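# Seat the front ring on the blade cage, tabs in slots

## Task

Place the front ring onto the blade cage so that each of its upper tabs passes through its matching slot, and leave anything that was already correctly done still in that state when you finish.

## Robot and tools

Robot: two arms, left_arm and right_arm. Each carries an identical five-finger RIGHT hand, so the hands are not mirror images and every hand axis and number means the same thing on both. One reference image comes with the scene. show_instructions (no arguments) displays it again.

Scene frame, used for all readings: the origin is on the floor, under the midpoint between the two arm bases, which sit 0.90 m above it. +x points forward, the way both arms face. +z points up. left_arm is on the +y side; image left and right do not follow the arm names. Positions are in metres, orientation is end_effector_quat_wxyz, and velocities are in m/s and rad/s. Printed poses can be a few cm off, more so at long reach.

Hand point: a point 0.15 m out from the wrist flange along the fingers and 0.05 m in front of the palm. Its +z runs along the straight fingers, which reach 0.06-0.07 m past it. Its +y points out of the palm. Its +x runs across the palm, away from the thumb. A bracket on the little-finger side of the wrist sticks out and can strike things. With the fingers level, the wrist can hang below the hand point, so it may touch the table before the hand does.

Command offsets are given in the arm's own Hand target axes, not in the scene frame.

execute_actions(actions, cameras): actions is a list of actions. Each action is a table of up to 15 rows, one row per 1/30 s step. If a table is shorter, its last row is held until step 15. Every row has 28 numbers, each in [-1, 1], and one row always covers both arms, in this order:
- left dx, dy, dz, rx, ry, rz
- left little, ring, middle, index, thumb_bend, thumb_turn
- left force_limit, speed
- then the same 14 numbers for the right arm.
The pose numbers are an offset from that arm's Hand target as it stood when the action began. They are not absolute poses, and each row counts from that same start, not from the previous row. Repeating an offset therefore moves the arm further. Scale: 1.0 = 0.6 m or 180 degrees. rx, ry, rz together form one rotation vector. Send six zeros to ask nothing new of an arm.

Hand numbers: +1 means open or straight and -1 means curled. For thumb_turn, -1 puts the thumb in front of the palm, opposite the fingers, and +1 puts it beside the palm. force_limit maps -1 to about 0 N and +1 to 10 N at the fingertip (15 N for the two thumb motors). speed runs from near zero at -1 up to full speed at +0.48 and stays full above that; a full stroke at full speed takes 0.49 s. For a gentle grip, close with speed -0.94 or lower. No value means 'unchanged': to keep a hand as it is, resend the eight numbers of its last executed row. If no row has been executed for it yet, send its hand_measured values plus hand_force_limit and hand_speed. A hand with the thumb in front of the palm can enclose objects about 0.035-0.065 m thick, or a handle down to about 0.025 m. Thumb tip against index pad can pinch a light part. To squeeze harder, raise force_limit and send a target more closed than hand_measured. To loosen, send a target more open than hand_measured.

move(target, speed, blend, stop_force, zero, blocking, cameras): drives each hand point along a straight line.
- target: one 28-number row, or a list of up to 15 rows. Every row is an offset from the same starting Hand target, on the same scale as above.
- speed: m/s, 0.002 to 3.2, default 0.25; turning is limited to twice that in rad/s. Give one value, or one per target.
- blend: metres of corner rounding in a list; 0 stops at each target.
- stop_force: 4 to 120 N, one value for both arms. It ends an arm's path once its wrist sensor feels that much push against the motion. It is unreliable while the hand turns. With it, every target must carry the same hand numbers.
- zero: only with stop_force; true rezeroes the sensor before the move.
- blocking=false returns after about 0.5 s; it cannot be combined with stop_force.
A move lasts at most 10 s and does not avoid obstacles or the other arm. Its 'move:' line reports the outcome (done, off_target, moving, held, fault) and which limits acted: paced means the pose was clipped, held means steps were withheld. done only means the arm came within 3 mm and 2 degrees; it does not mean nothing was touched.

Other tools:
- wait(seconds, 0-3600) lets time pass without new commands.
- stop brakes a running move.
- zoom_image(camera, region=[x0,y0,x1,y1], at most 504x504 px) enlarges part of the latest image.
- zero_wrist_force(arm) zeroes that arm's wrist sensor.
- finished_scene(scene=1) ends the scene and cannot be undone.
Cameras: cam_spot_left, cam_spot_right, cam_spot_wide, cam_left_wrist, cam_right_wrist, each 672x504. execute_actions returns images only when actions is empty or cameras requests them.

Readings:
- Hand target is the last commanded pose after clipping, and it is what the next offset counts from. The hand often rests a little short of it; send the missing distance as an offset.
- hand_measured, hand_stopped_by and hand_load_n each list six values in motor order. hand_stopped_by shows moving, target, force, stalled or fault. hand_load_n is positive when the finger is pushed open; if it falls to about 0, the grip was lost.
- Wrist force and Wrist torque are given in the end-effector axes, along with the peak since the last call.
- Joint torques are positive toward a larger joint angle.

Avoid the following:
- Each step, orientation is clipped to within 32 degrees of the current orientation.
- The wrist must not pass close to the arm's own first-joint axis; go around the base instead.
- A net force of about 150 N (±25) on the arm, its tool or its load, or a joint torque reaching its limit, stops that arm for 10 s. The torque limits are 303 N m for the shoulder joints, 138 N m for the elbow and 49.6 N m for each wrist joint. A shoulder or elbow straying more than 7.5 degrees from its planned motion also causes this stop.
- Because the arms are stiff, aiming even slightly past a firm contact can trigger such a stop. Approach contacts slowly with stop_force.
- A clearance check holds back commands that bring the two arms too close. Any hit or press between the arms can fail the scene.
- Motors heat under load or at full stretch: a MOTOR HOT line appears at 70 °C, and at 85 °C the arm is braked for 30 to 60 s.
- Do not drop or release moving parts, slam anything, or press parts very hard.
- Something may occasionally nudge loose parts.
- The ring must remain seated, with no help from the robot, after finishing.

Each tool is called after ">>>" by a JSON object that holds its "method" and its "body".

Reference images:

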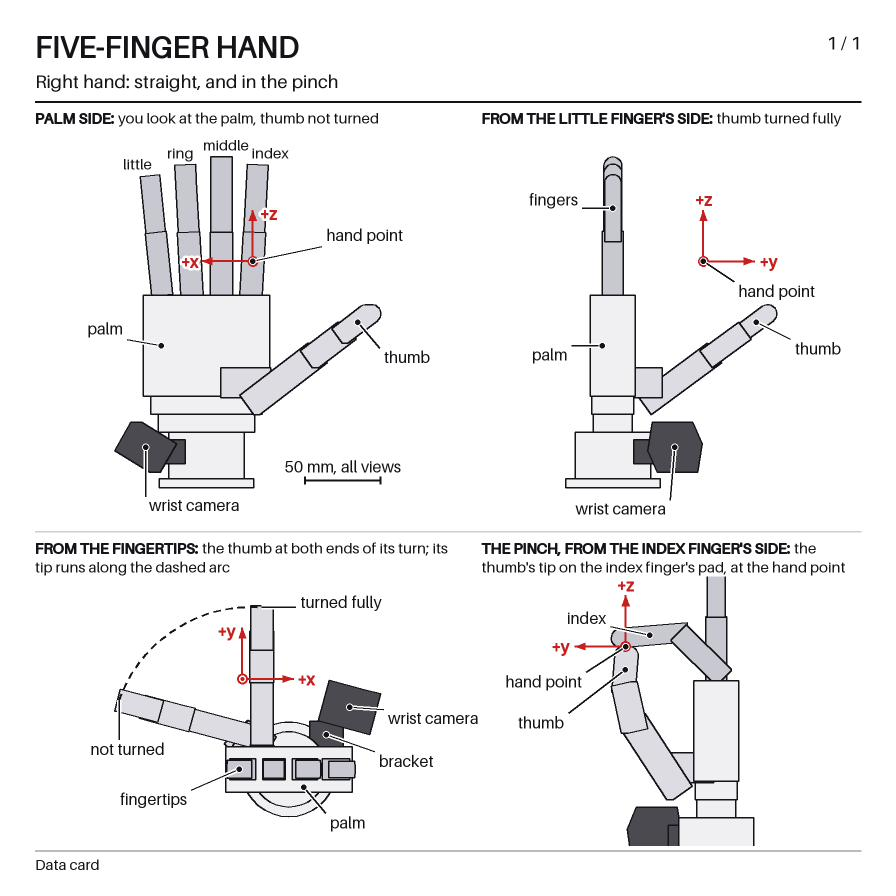

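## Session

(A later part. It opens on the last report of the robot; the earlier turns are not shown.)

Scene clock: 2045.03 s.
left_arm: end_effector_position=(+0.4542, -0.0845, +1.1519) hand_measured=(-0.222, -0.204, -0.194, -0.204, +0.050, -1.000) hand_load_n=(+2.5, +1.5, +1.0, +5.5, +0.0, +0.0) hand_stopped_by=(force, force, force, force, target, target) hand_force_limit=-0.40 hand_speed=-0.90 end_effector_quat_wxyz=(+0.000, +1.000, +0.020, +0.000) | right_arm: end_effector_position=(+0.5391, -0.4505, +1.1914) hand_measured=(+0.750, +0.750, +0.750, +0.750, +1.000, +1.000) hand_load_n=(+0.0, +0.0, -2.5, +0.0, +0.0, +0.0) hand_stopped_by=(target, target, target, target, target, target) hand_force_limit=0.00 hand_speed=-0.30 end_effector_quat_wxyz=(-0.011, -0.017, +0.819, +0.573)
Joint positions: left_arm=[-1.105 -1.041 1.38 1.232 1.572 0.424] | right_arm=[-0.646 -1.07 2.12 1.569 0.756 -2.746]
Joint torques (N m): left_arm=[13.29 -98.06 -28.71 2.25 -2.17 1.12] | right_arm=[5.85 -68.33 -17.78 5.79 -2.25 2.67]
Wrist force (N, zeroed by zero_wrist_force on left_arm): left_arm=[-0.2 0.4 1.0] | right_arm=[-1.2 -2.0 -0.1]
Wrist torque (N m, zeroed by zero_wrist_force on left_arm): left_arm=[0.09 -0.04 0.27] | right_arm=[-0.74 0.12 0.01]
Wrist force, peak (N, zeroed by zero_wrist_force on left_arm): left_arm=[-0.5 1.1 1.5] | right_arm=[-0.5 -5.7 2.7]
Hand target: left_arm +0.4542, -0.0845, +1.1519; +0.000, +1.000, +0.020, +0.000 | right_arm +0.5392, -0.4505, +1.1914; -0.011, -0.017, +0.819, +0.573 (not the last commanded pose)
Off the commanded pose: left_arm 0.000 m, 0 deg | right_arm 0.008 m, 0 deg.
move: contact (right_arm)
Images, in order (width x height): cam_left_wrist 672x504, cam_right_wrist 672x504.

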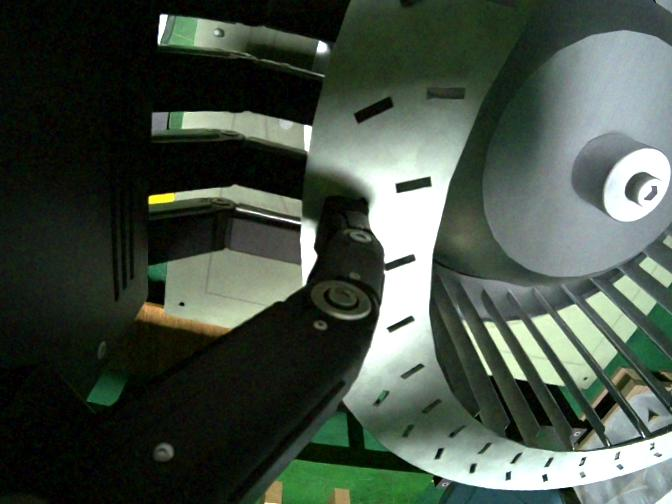

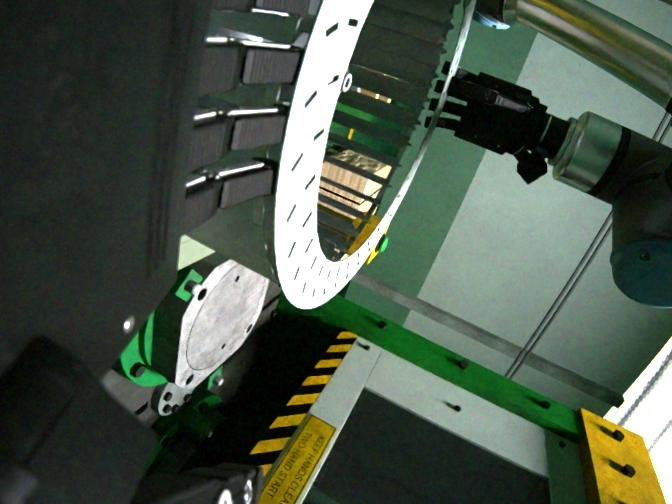

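>>> {"method": "move", "body": {"target": [0.0008,-0.0208,0,0,0,0, -0.4,-0.4,-0.4,-0.4,0.05,-1, -0.4, -0.9, 0.0001,0.0038,-0.004,0,0,0, 0.75,0.75,0.75,0.75,1,1, 0, -0.3], "speed": 0.01, "cameras": ["cam_right_wrist", "cam_left_wrist", "cam_spot_wide", "cam_spot_left", "cam_spot_right"]}}

>>> {"method": "zoom_image", "body": {"camera": "cam_right_wrist", "region": [200, 70, 300, 145]}}

>>> {"method": "zoom_image", "body": {"camera": "cam_right_wrist", "region": [200, 130, 300, 205]}}

>>> {"method": "zoom_image", "body": {"camera": "cam_spot_wide", "region": [378, 225, 398, 245]}}

>>> {"method": "zoom_image", "body": {"camera": "cam_spot_left", "region": [410, 225, 450, 265]}}

>>> {"method": "zoom_image", "body": {"camera": "cam_spot_right", "region": [310, 255, 350, 295]}}

Scene clock: 2077.57 s.
left_arm: end_effector_position=(+0.4541, -0.0719, +1.1519) hand_measured=(-0.222, -0.204, -0.194, -0.204, +0.050, -1.000) hand_load_n=(+2.5, +1.5, +1.5, +5.5, +0.0, +0.0) hand_stopped_by=(force, force, force, force, target, target) hand_force_limit=-0.40 hand_speed=-0.90 end_effector_quat_wxyz=(+0.000, +1.000, +0.021, +0.000) | right_arm: end_effector_position=(+0.5392, -0.4520, +1.1944) hand_measured=(+0.750, +0.750, +0.750, +0.750, +1.000, +1.000) hand_load_n=(+0.5, +0.0, +2.0, +0.0, +0.0, +0.0) hand_stopped_by=(target, target, target, target, target, target) hand_force_limit=0.00 hand_speed=-0.30 end_effector_quat_wxyz=(-0.011, -0.017, +0.819, +0.573)
Joint positions: left_arm=[-1.098 -1.056 1.405 1.223 1.572 0.432] | right_arm=[-0.648 -1.075 2.119 1.576 0.758 -2.747]
Joint torques (N m): left_arm=[4.64 -83.44 -40.21 2.94 0.32 0.61] | right_arm=[-15.15 -64.07 -25.56 6.17 1.67 -3.49]
Wrist force (N, zeroed by zero_wrist_force on left_arm): left_arm=[0.2 -0.7 1.1] | right_arm=[-0.4 -5.8 1.9]
Wrist torque (N m, zeroed by zero_wrist_force on left_arm): left_arm=[0.09 -0.10 -0.14] | right_arm=[-0.58 0.06 -0.02]
Wrist force, peak (N, zeroed by zero_wrist_force on left_arm): left_arm=[-0.7 0.4 1.8] | right_arm=[-0.6 -6.0 1.8]
Hand target: left_arm +0.4541, -0.0720, +1.1519; +0.000, +1.000, +0.020, +0.000 | right_arm +0.5392, -0.4520, +1.1944; -0.011, -0.017, +0.819, +0.573
Off the commanded pose: left_arm 0.000 m, 0 deg | right_arm 0.000 m, 0 deg.
move: done

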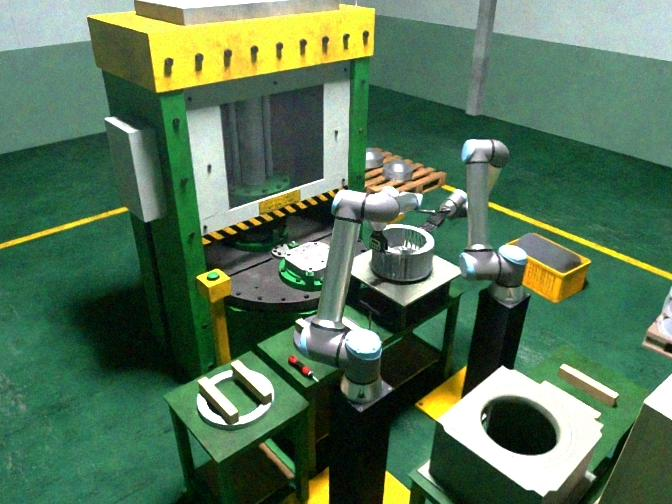

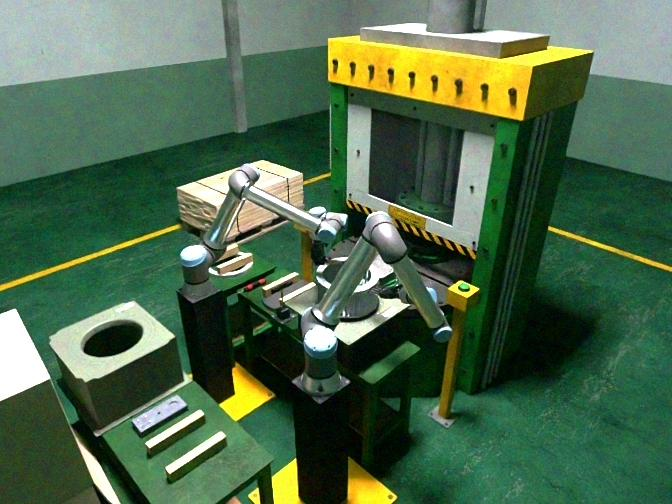

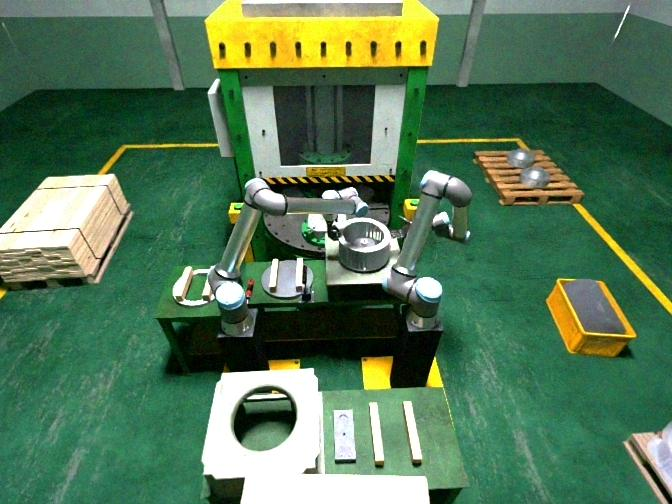

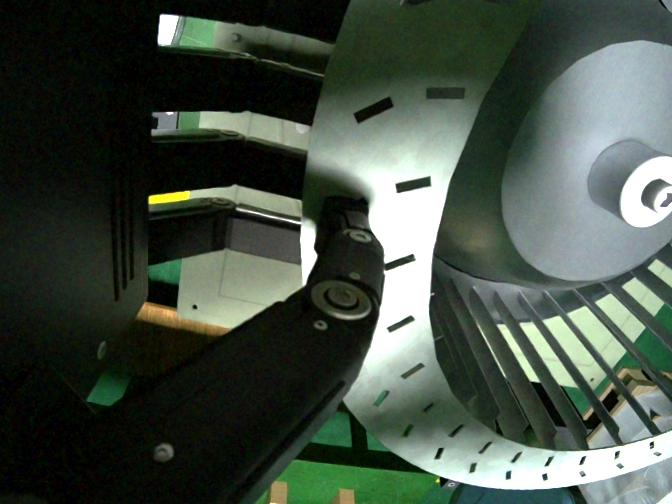

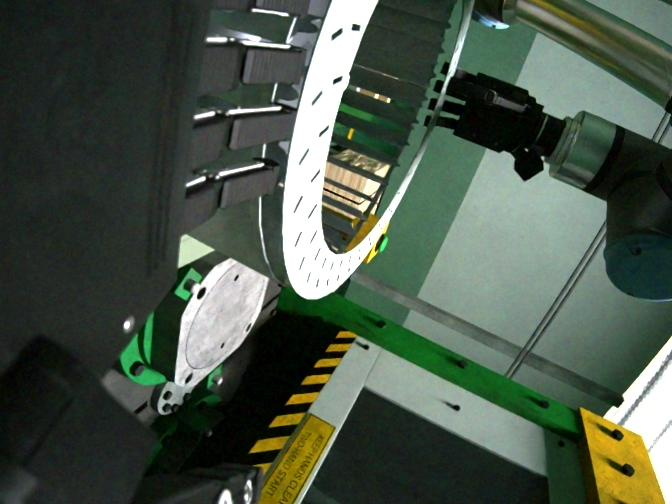

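Scaled by 5.040 from the camera's image (finer frame: 960x720).

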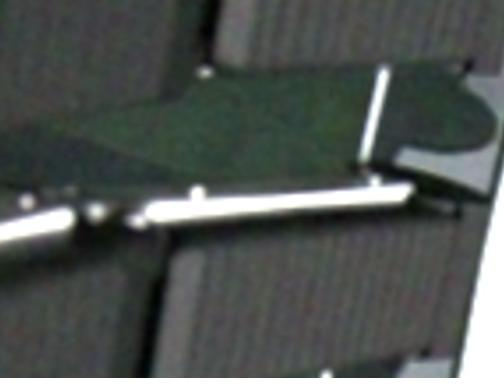

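Scaled by 5.040 from the camera's image (finer frame: 960x720).

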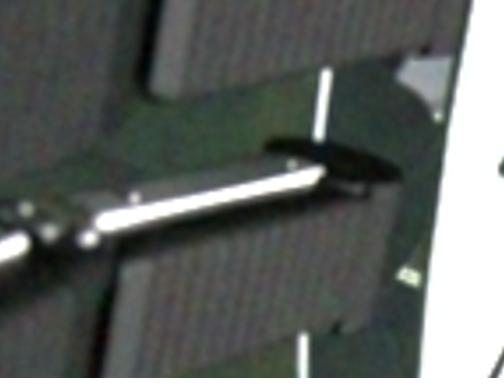

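Scaled by 25.200.

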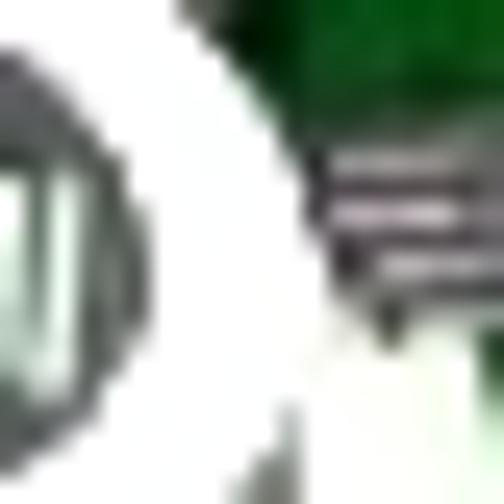

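Scaled by 12.600.

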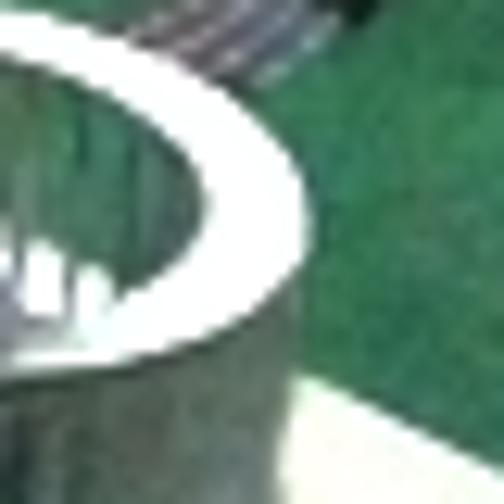

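Scaled by 12.600.

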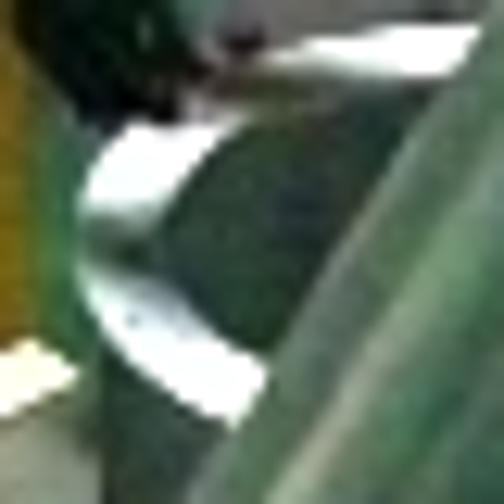

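>>> {"method": "execute_actions", "body": {"actions": []}}

Scene clock: 2128.93 s.
left_arm: end_effector_position=(+0.4541, -0.0720, +1.1519) hand_measured=(-0.222, -0.204, -0.194, -0.204, +0.050, -1.000) hand_load_n=(+2.5, +1.5, +1.5, +6.0, +0.0, +0.0) hand_stopped_by=(force, force, force, force, target, target) hand_force_limit=-0.40 hand_speed=-0.90 end_effector_quat_wxyz=(+0.000, +1.000, +0.020, +0.000) | right_arm: end_effector_position=(+0.5392, -0.4520, +1.1944) hand_measured=(+0.750, +0.750, +0.750, +0.750, +1.000, +1.000) hand_load_n=(+0.0, +0.0, +2.0, +0.0, +0.0, +0.0) hand_stopped_by=(target, target, target, target, target, target) hand_force_limit=0.00 hand_speed=-0.30 end_effector_quat_wxyz=(-0.011, -0.017, +0.819, +0.573)
Joint positions: left_arm=[-1.098 -1.056 1.404 1.223 1.572 0.432] | right_arm=[-0.648 -1.075 2.119 1.576 0.758 -2.747]
Joint velocities: within noise
Joint torques (N m): left_arm=[-21.22 -73.64 -40.3 5.81 -2.45 -1.02] | right_arm=[1.86 -45.83 -9.22 2.43 -2.34 2.78]
Wrist force (N, zeroed by zero_wrist_force on left_arm): left_arm=[-0.1 -1.0 0.9] | right_arm=[-0.8 -5.6 1.0]
Wrist torque (N m, zeroed by zero_wrist_force on left_arm): left_arm=[0.11 -0.05 -0.16] | right_arm=[-0.52 0.13 -0.04]
Wrist force, peak (N, zeroed by zero_wrist_force on left_arm): left_arm=[-0.2 -1.8 1.6] | right_arm=[-0.7 -6.5 1.1]
Hand target: left_arm +0.4541, -0.0720, +1.1519; +0.000, +1.000, +0.020, +0.000 | right_arm +0.5392, -0.4520, +1.1944; -0.011, -0.017, +0.819, +0.573
Off the commanded pose: left_arm 0.000 m, 0 deg | right_arm 0.000 m, 0 deg.

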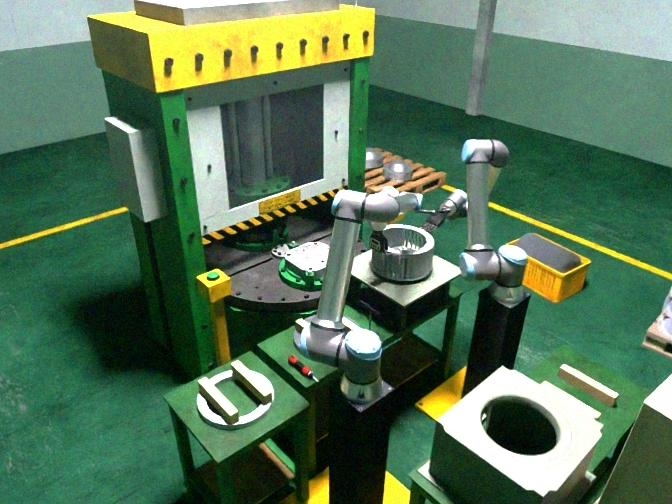

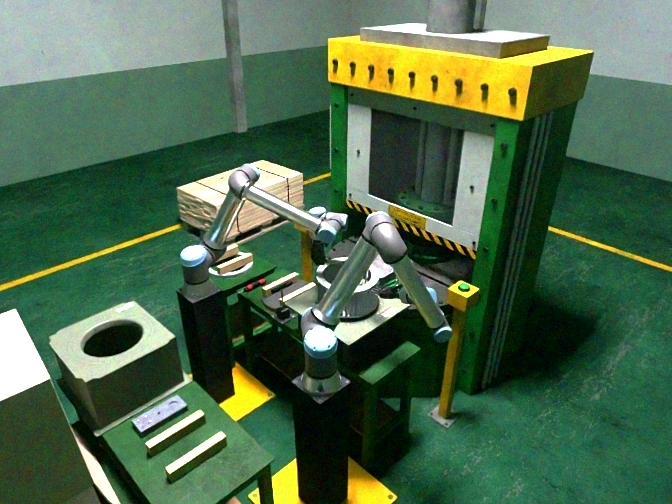

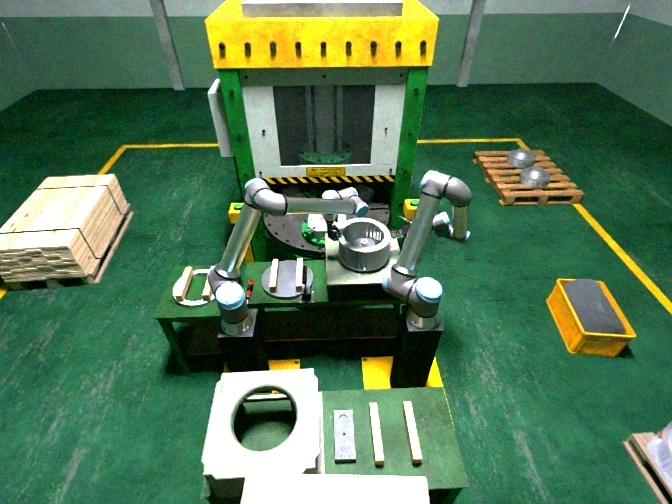

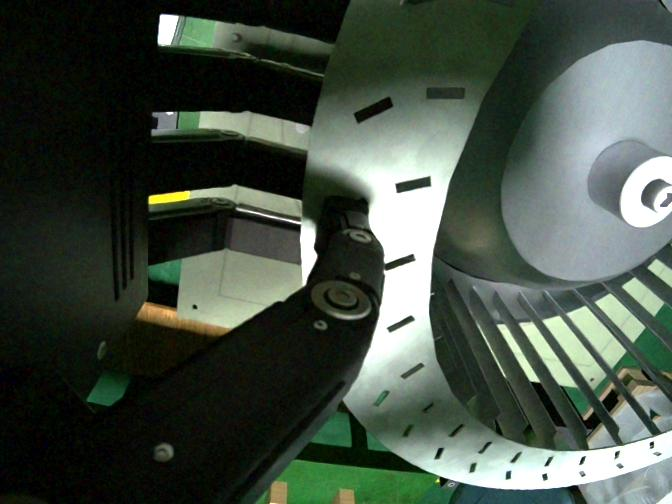

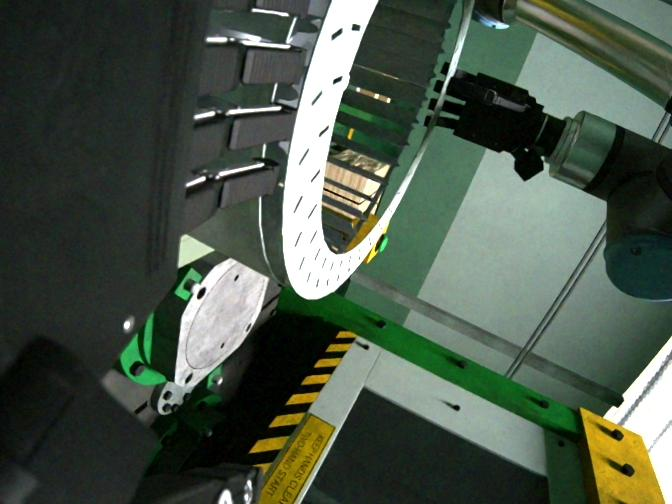

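>>> {"method": "zoom_image", "body": {"camera": "cam_left_wrist", "region": [340, 250, 560, 500]}}

>>> {"method": "zoom_image", "body": {"camera": "cam_right_wrist", "region": [180, 0, 440, 320]}}

Scaled by 2.016 from the camera's image (finer frame: 960x720).

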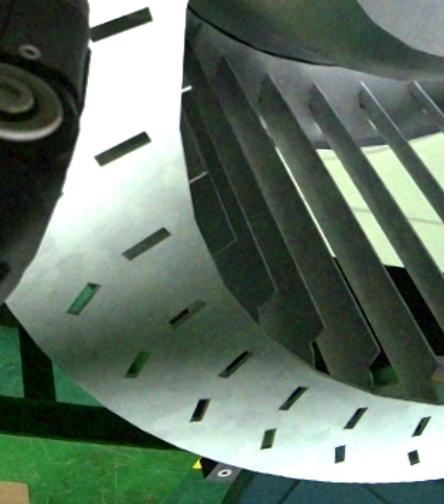

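Scaled by 1.575 from the camera's image (finer frame: 960x720).

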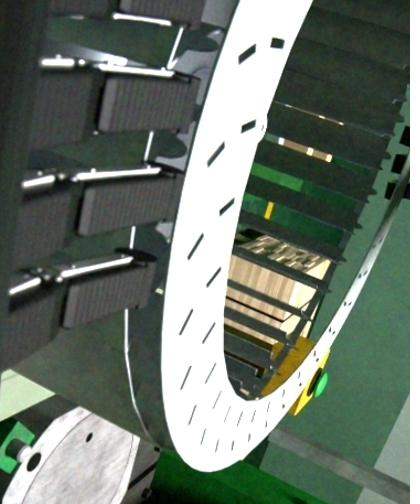

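>>> {"method": "move", "body": {"target": [0,0,0,0,0,0,-0.4,-0.4,-0.4,-0.4,0.05,-1,-0.4,-0.9,0,-0.002,-0.00548,0,0,0,0.75,0.75,0.75,0.75,1,1,0,-0.3], "speed": 0.01, "cameras": ["cam_left_wrist","cam_right_wrist"]}}

>>> {"method": "zoom_image", "body": {"camera": "cam_right_wrist", "region": [180, 0, 440, 320]}}

Scene clock: 2143.33 s.
left_arm: end_effector_position=(+0.4541, -0.0720, +1.1519) hand_measured=(-0.222, -0.204, -0.194, -0.204, +0.050, -1.000) hand_load_n=(+3.0, +2.0, +1.5, +5.0, +0.0, -0.5) hand_stopped_by=(force, force, force, force, target, target) hand_force_limit=-0.40 hand_speed=-0.90 end_effector_quat_wxyz=(+0.000, +1.000, +0.020, +0.000) | right_arm: end_effector_position=(+0.5393, -0.4556, +1.1944) hand_measured=(+0.750, +0.750, +0.750, +0.750, +1.000, +1.000) hand_load_n=(+0.0, +0.0, +0.0, +0.0, +0.0, +0.0) hand_stopped_by=(target, target, target, target, target, target) hand_force_limit=0.00 hand_speed=-0.30 end_effector_quat_wxyz=(-0.011, -0.017, +0.819, +0.573)
Joint positions: left_arm=[-1.098 -1.056 1.404 1.223 1.572 0.432] | right_arm=[-0.653 -1.073 2.117 1.58 0.763 -2.751]
Joint torques (N m): left_arm=[-20.31 -73.57 -39.67 5.7 -2.31 -0.61] | right_arm=[-2.07 -47.21 -23.36 4.93 0.25 -2.14]
Wrist force (N, zeroed by zero_wrist_force on left_arm): left_arm=[0.1 -0.5 1.4] | right_arm=[-0.6 -3.7 1.8]
Wrist torque (N m, zeroed by zero_wrist_force on left_arm): left_arm=[0.04 -0.13 -0.18] | right_arm=[-0.66 0.11 0.01]
Wrist force, peak (N, zeroed by zero_wrist_force on left_arm): left_arm=[-0.3 -1.8 1.6] | right_arm=[-0.7 -6.5 1.3]
Hand target: left_arm +0.4541, -0.0720, +1.1519; +0.000, +1.000, +0.020, +0.000 | right_arm +0.5393, -0.4555, +1.1944; -0.011, -0.017, +0.819, +0.573
Off the commanded pose: left_arm 0.000 m, 0 deg | right_arm 0.000 m, 0 deg.
move: done

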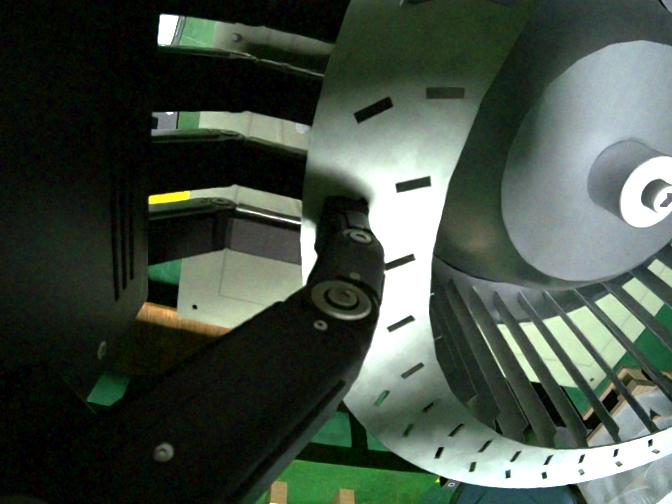

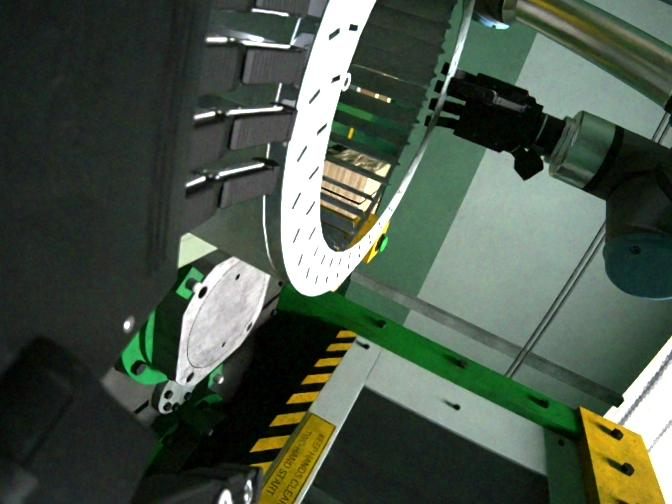

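Scaled by 1.575 from the camera's image (finer frame: 960x720).

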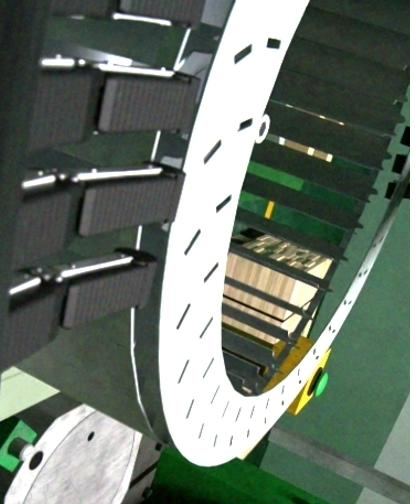

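>>> {"method": "zoom_image", "body": {"camera": "cam_right_wrist", "region": [230, 0, 370, 105]}}

>>> {"method": "zoom_image", "body": {"camera": "cam_right_wrist", "region": [210, 100, 350, 205]}}

Scaled by 3.600 from the camera's image (finer frame: 960x720).

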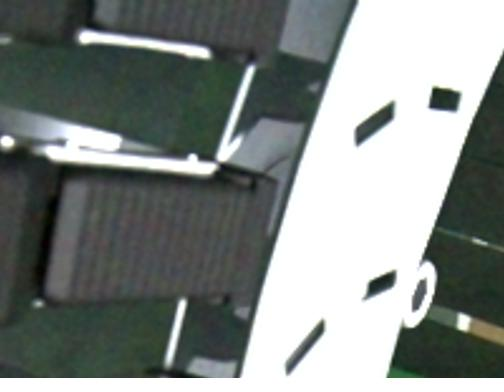

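Scaled by 3.600 from the camera's image (finer frame: 960x720).

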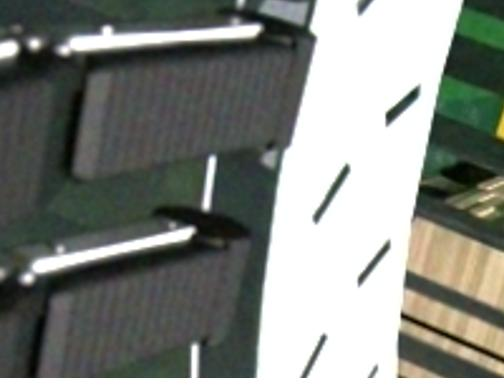

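>>> {"method": "move", "body": {"target": [0,0,0,0,0,0,-0.4,-0.4,-0.4,-0.4,0.05,-1,-0.4,-0.9,0,0.00313,-0.00114,0,0,0,0.75,0.75,0.75,0.75,1,1,0,-0.3], "speed": 0.01, "stop_force": 5, "cameras": ["cam_left_wrist","cam_right_wrist"]}}

>>> {"method": "zoom_image", "body": {"camera": "cam_right_wrist", "region": [210, 100, 350, 205]}}

>>> {"method": "zoom_image", "body": {"camera": "cam_right_wrist", "region": [230, 0, 370, 105]}}

Scene clock: 2174.17 s.
left_arm: end_effector_position=(+0.4541, -0.0720, +1.1519) hand_measured=(-0.222, -0.204, -0.194, -0.204, +0.050, -1.000) hand_load_n=(+3.0, +2.0, +2.0, +5.0, +0.0, -0.5) hand_stopped_by=(force, force, force, force, target, target) hand_force_limit=-0.40 hand_speed=-0.90 end_effector_quat_wxyz=(+0.000, +1.000, +0.020, +0.000) | right_arm: end_effector_position=(+0.5393, -0.4555, +1.1964) hand_measured=(+0.750, +0.750, +0.750, +0.750, +1.000, +1.000) hand_load_n=(+0.0, +0.0, +0.0, +0.0, +0.0, +0.0) hand_stopped_by=(target, target, target, target, target, target) hand_force_limit=0.00 hand_speed=-0.30 end_effector_quat_wxyz=(-0.011, -0.017, +0.819, +0.573)
Joint positions: left_arm=[-1.098 -1.056 1.404 1.223 1.572 0.432] | right_arm=[-0.653 -1.077 2.116 1.583 0.763 -2.751]
Joint torques (N m): left_arm=[4.6 -71.79 -43.15 2.61 -2.28 -0.3] | right_arm=[6.91 -51.72 -25.38 2.52 -2.08 2.86]
Wrist force (N, zeroed by zero_wrist_force on left_arm): left_arm=[-0.3 -0.4 1.2] | right_arm=[-0.7 -3.8 1.6]
Wrist torque (N m, zeroed by zero_wrist_force on left_arm): left_arm=[0.07 -0.06 -0.19] | right_arm=[-0.66 0.13 0.00]
Wrist force, peak (N, zeroed by zero_wrist_force on left_arm): left_arm=[0.2 -1.3 1.5] | right_arm=[-0.7 -4.5 1.8]
Hand target: left_arm +0.4541, -0.0720, +1.1519; +0.000, +1.000, +0.020, +0.000 | right_arm +0.5393, -0.4555, +1.1964; -0.011, -0.017, +0.819, +0.573
Off the commanded pose: left_arm 0.000 m, 0 deg | right_arm 0.000 m, 0 deg.
move: done

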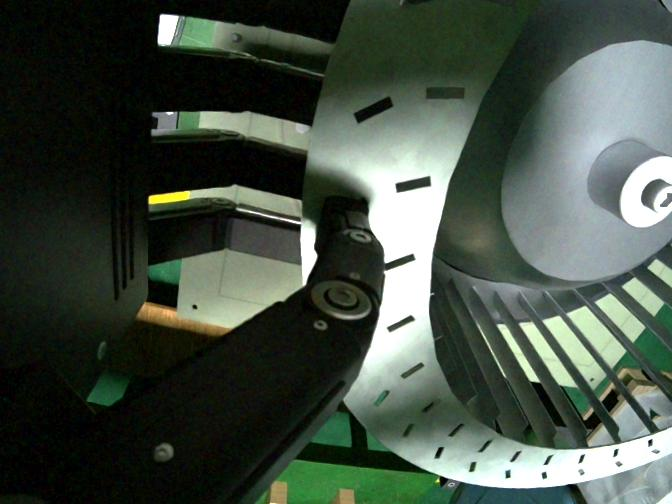

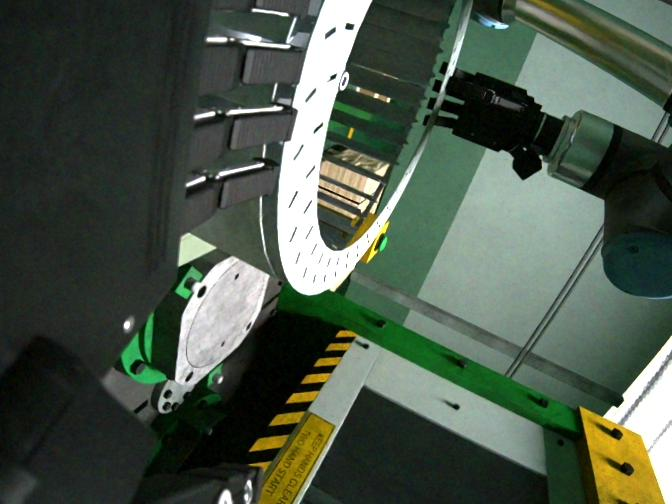

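Scaled by 3.600 from the camera's image (finer frame: 960x720).

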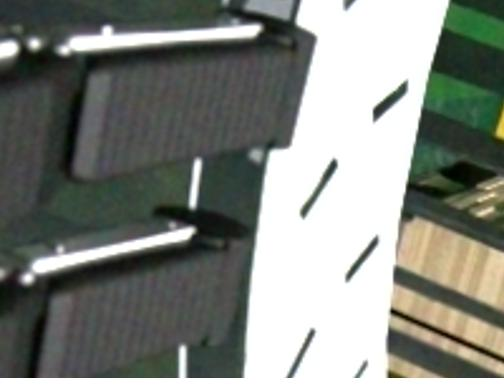

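Scaled by 3.600 from the camera's image (finer frame: 960x720).

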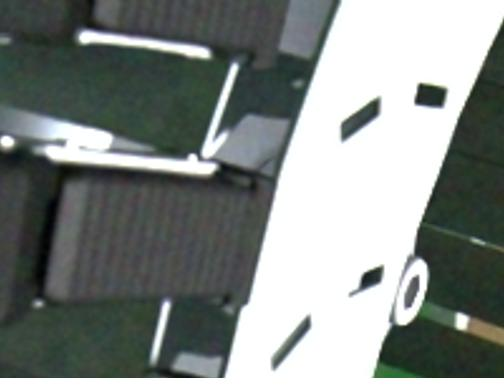

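>>> {"method": "move", "body": {"target": [[0,0,0,0,0,0,-0.4,-0.4,-0.4,-0.4,0.05,-1,-0.4,-0.9,0,-0.03705,-0.1018,0,0,0,0.75,0.75,0.75,0.75,1,1,0,-0.3],[0,0,0,0,0,0,-0.4,-0.4,-0.4,-0.4,0.05,-1,-0.4,-0.9,0,0.354,-0.2438,0,0,0,0.75,0.75,0.75,0.75,1,1,0,-0.3]], "speed": [0.03,0.12], "blend": 0.02, "cameras": ["cam_left_wrist","cam_right_wrist"]}}

Scene clock: 2207.73 s.
left_arm: end_effector_position=(+0.4541, -0.0720, +1.1519) hand_measured=(-0.222, -0.204, -0.194, -0.204, +0.050, -1.000) hand_load_n=(+3.0, +2.0, +1.5, +5.0, +0.0, +0.0) hand_stopped_by=(force, force, force, force, target, target) hand_force_limit=-0.40 hand_speed=-0.90 end_effector_quat_wxyz=(+0.000, +1.000, +0.020, +0.000) | right_arm: end_effector_position=(+0.5416, -0.5201, +1.4461) hand_measured=(+0.750, +0.750, +0.750, +0.750, +1.000, +1.000) hand_load_n=(+0.0, +0.0, +0.0, +0.0, +0.0, +0.0) hand_stopped_by=(target, target, target, target, target, target) hand_force_limit=0.00 hand_speed=-0.30 end_effector_quat_wxyz=(-0.011, -0.017, +0.819, +0.573)
Joint positions: left_arm=[-1.098 -1.056 1.404 1.223 1.572 0.432] | right_arm=[-0.743 -1.372 1.938 2.098 0.842 -2.811]
Joint torques (N m): left_arm=[9.2 -71.78 -43.01 2.6 -2.28 -0.1] | right_arm=[6.54 -42.29 -24.13 2.55 -0.49 1.22]
Wrist force (N, zeroed by zero_wrist_force on left_arm): left_arm=[0.3 -0.4 1.1] | right_arm=[-0.6 -3.8 1.5]
Wrist torque (N m, zeroed by zero_wrist_force on left_arm): left_arm=[0.07 -0.15 -0.16] | right_arm=[-0.68 0.09 0.02]
Wrist force, peak (N, zeroed by zero_wrist_force on left_arm): left_arm=[-0.1 -1.0 1.7] | right_arm=[-1.1 -4.3 2.0]
Hand target: left_arm +0.4541, -0.0720, +1.1519; +0.000, +1.000, +0.020, +0.000 | right_arm +0.5416, -0.5201, +1.4460; -0.011, -0.017, +0.819, +0.573
Off the commanded pose: left_arm 0.000 m, 0 deg | right_arm 0.000 m, 0 deg.
move: done

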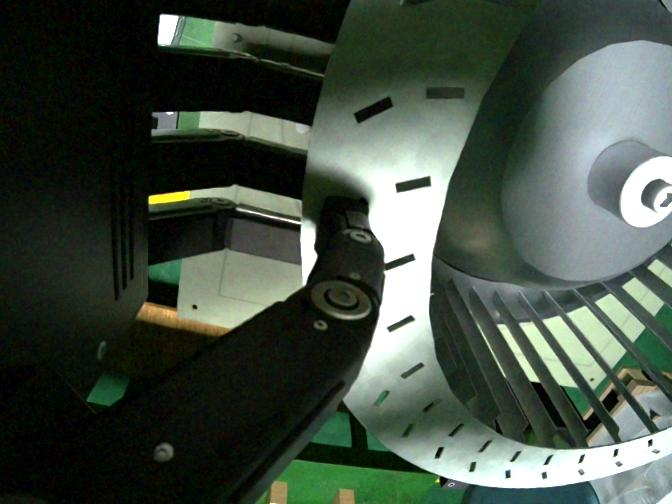

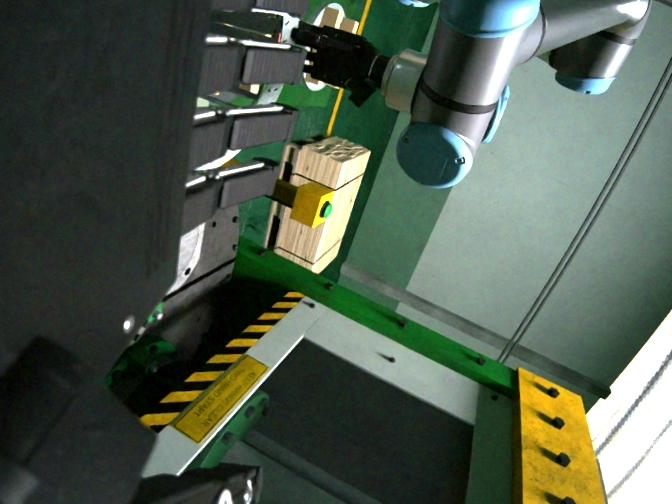

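>>> {"method": "move", "body": {"target": [0,0,0,0,0,0,-0.4,-0.4,-0.4,-0.4,0.05,-1,-0.4,-0.9,0.042,0.069,0.1896,0.3771,0.1282,0.1061,0.75,0.75,0.75,0.75,1,1,0,-0.3], "speed": 0.1, "cameras": ["cam_left_wrist","cam_right_wrist","cam_spot_wide"]}}

Scene clock: 2230.77 s.
left_arm: end_effector_position=(+0.4541, -0.0720, +1.1519) hand_measured=(-0.222, -0.204, -0.194, -0.204, +0.050, -1.000) hand_load_n=(+3.0, +2.0, +1.5, +5.0, +0.5, -0.5) hand_stopped_by=(force, force, force, force, target, target) hand_force_limit=-0.40 hand_speed=-0.90 end_effector_quat_wxyz=(+0.000, +1.000, +0.020, +0.000) | right_arm: end_effector_position=(+0.5117, -0.4001, +1.4460) hand_measured=(+0.750, +0.750, +0.750, +0.750, +1.000, +1.000) hand_load_n=(+0.0, -0.5, +0.0, +0.0, -0.5, +0.0) hand_stopped_by=(target, target, target, target, target, target) hand_force_limit=0.00 hand_speed=-0.30 end_effector_quat_wxyz=(-0.242, +0.000, +0.970, +0.000) end_effector_velocity=(+0.000, +0.000, -0.001) end_effector_angular_velocity=(+0.005, -0.001, +0.003)
Joint positions: left_arm=[-1.098 -1.056 1.404 1.223 1.572 0.432] | right_arm=[-0.141 -1.361 1.431 1.987 1.636 -1.695]
Joint velocities: left_arm=[within noise] | right_arm=[-0.001 0 0.002 -0.002 -0.003 -0.006]
Joint torques (N m): left_arm=[8.88 -73.1 -42.89 2.57 -1.89 0.07] | right_arm=[-19.69 -66.43 -28.84 1.53 -2.75 -3.76]
Wrist force (N, zeroed by zero_wrist_force on left_arm): left_arm=[0.5 -0.4 0.7] | right_arm=[-1.6 -1.9 2.3]
Wrist torque (N m, zeroed by zero_wrist_force on left_arm): left_arm=[0.10 -0.17 -0.14] | right_arm=[-0.47 0.15 -0.07]
Wrist force, peak (N, zeroed by zero_wrist_force on left_arm): left_arm=[-0.2 -0.3 1.9] | right_arm=[-0.6 -4.3 1.4]
Hand target: left_arm +0.4541, -0.0720, +1.1519; +0.000, +1.000, +0.020, +0.000 | right_arm +0.5116, -0.4002, +1.4460; -0.242, +0.000, +0.970, +0.000
Off the commanded pose: left_arm 0.000 m, 0 deg | right_arm 0.000 m, 0 deg.
move: done
Images, in order (width x height): cam_spot_wide 672x504, cam_left_wrist 672x504, cam_right_wrist 672x504.

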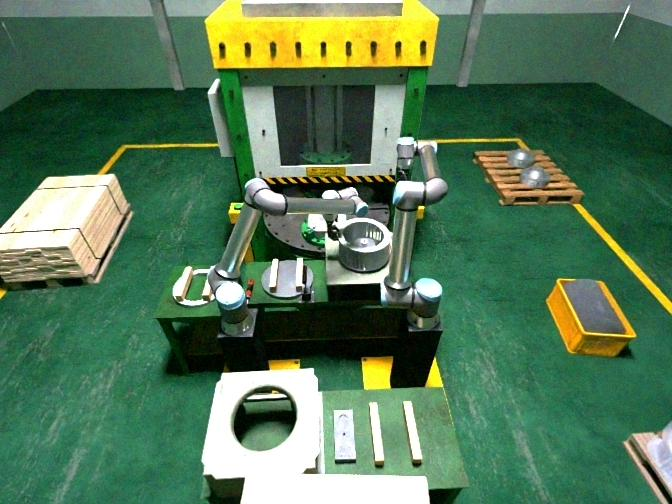

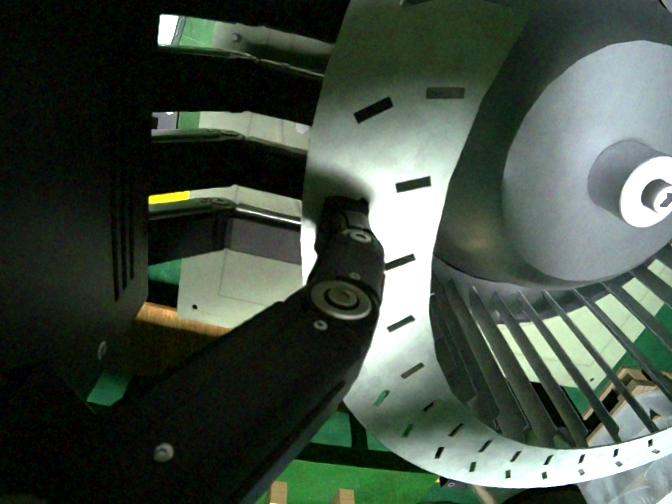

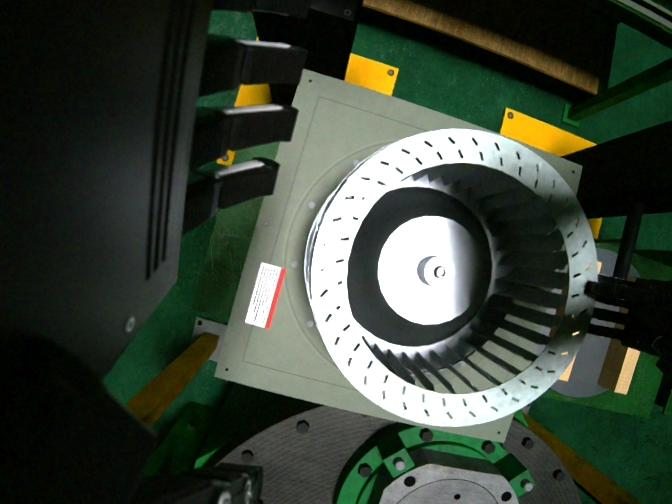

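>>> {"method": "zoom_image", "body": {"camera": "cam_right_wrist", "region": [290, 110, 450, 270]}}

>>> {"method": "zoom_image", "body": {"camera": "cam_right_wrist", "region": [290, 270, 450, 430]}}

>>> {"method": "zoom_image", "body": {"camera": "cam_right_wrist", "region": [440, 110, 600, 270]}}

>>> {"method": "zoom_image", "body": {"camera": "cam_right_wrist", "region": [440, 270, 600, 430]}}

Scaled by 3.150 from the camera's image (finer frame: 960x720).

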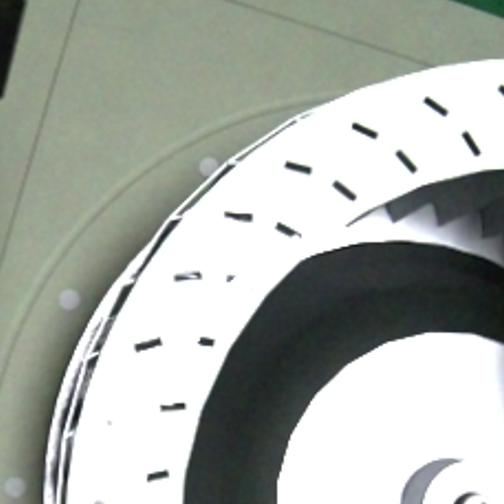

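Scaled by 3.150 from the camera's image (finer frame: 960x720).

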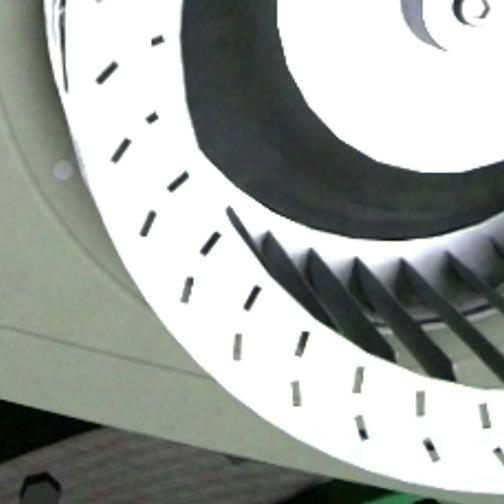

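Scaled by 3.150 from the camera's image (finer frame: 960x720).

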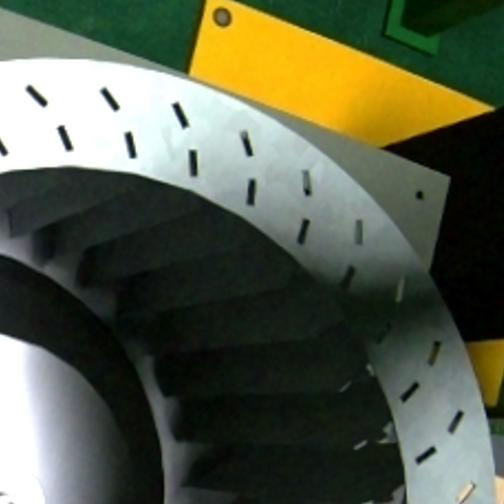

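Scaled by 3.150 from the camera's image (finer frame: 960x720).

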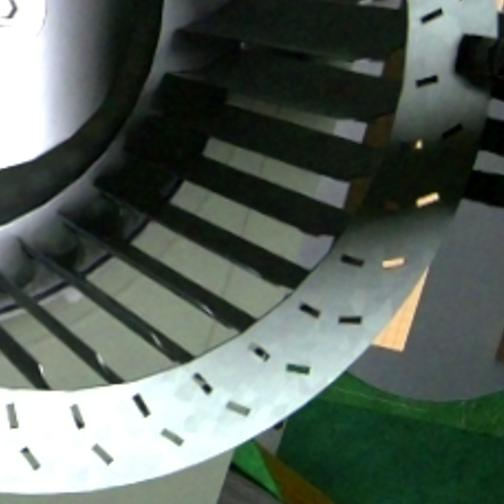

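>>> {"method": "move", "body": {"target": [0,0,0,0,0,0,-0.4,-0.4,-0.4,-0.4,0.05,-1,-0.4,-0.9,-0.1532,0.0283,0.2885,0,0,0,0.75,0.75,0.75,0.75,1,1,0,-0.3], "speed": 0.1, "cameras": ["cam_right_wrist"]}}

>>> {"method": "zoom_image", "body": {"camera": "cam_right_wrist", "region": [260, 120, 460, 270]}}

>>> {"method": "zoom_image", "body": {"camera": "cam_right_wrist", "region": [260, 260, 460, 410]}}

Scene clock: 2265.03 s.
left_arm: end_effector_position=(+0.4541, -0.0720, +1.1519) hand_measured=(-0.222, -0.204, -0.194, -0.204, +0.050, -1.000) hand_load_n=(+3.0, +2.0, +1.5, +5.5, +0.0, -0.5) hand_stopped_by=(force, force, force, force, target, target) hand_force_limit=-0.40 hand_speed=-0.90 end_effector_quat_wxyz=(+0.000, +1.000, +0.020, +0.000) | right_arm: end_effector_position=(+0.5114, -0.3830, +1.2499) hand_measured=(+0.750, +0.750, +0.750, +0.750, +1.000, +1.000) hand_load_n=(+0.0, +0.5, +0.0, +0.5, +0.0, +0.0) hand_stopped_by=(target, target, target, target, target, target) hand_force_limit=0.00 hand_speed=-0.30 end_effector_quat_wxyz=(-0.242, +0.000, +0.970, +0.000)
Joint positions: left_arm=[-1.098 -1.056 1.404 1.223 1.572 0.432] | right_arm=[-0.112 -1.283 1.686 1.655 1.622 -1.669]
Joint torques (N m): left_arm=[8.99 -72.3 -42.91 2.61 -1.71 0.37] | right_arm=[-3.91 -67.8 -42.25 8.02 -1.63 0.43]
Wrist force (N, zeroed by zero_wrist_force on left_arm): left_arm=[0.1 -0.5 1.4] | right_arm=[-1.9 -1.8 2.4]
Wrist torque (N m, zeroed by zero_wrist_force on left_arm): left_arm=[0.04 -0.13 -0.18] | right_arm=[-0.45 0.20 -0.25]
Wrist force, peak (N, zeroed by zero_wrist_force on left_arm): left_arm=[0.2 -0.6 2.1] | right_arm=[-2.3 -2.0 3.6]
Hand target: left_arm +0.4541, -0.0720, +1.1519; +0.000, +1.000, +0.020, +0.000 | right_arm +0.5114, -0.3831, +1.2500; -0.242, +0.000, +0.970, +0.000
Off the commanded pose: left_arm 0.000 m, 0 deg | right_arm 0.000 m, 0 deg.
move: done

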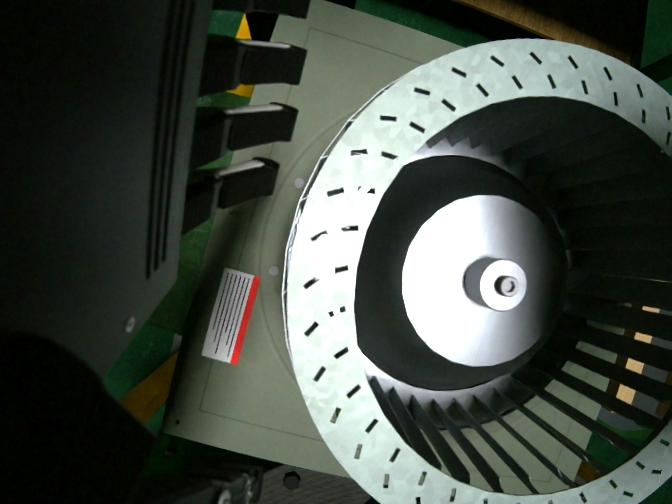

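Scaled by 2.520 from the camera's image (finer frame: 960x720).

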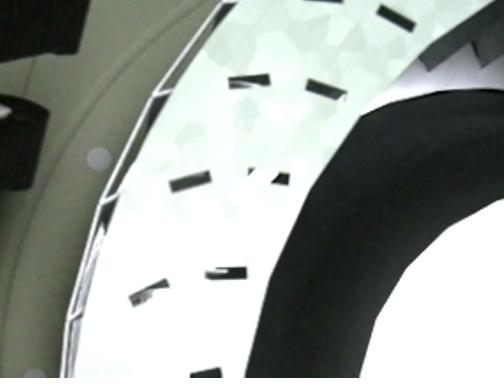

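Scaled by 2.520 from the camera's image (finer frame: 960x720).

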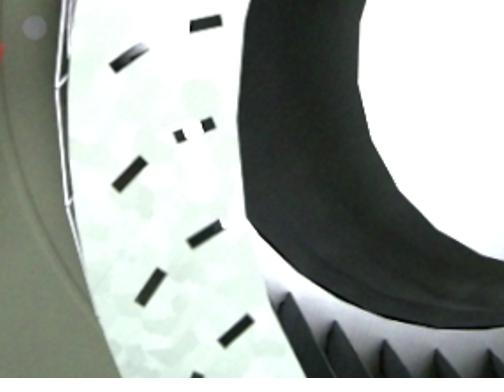

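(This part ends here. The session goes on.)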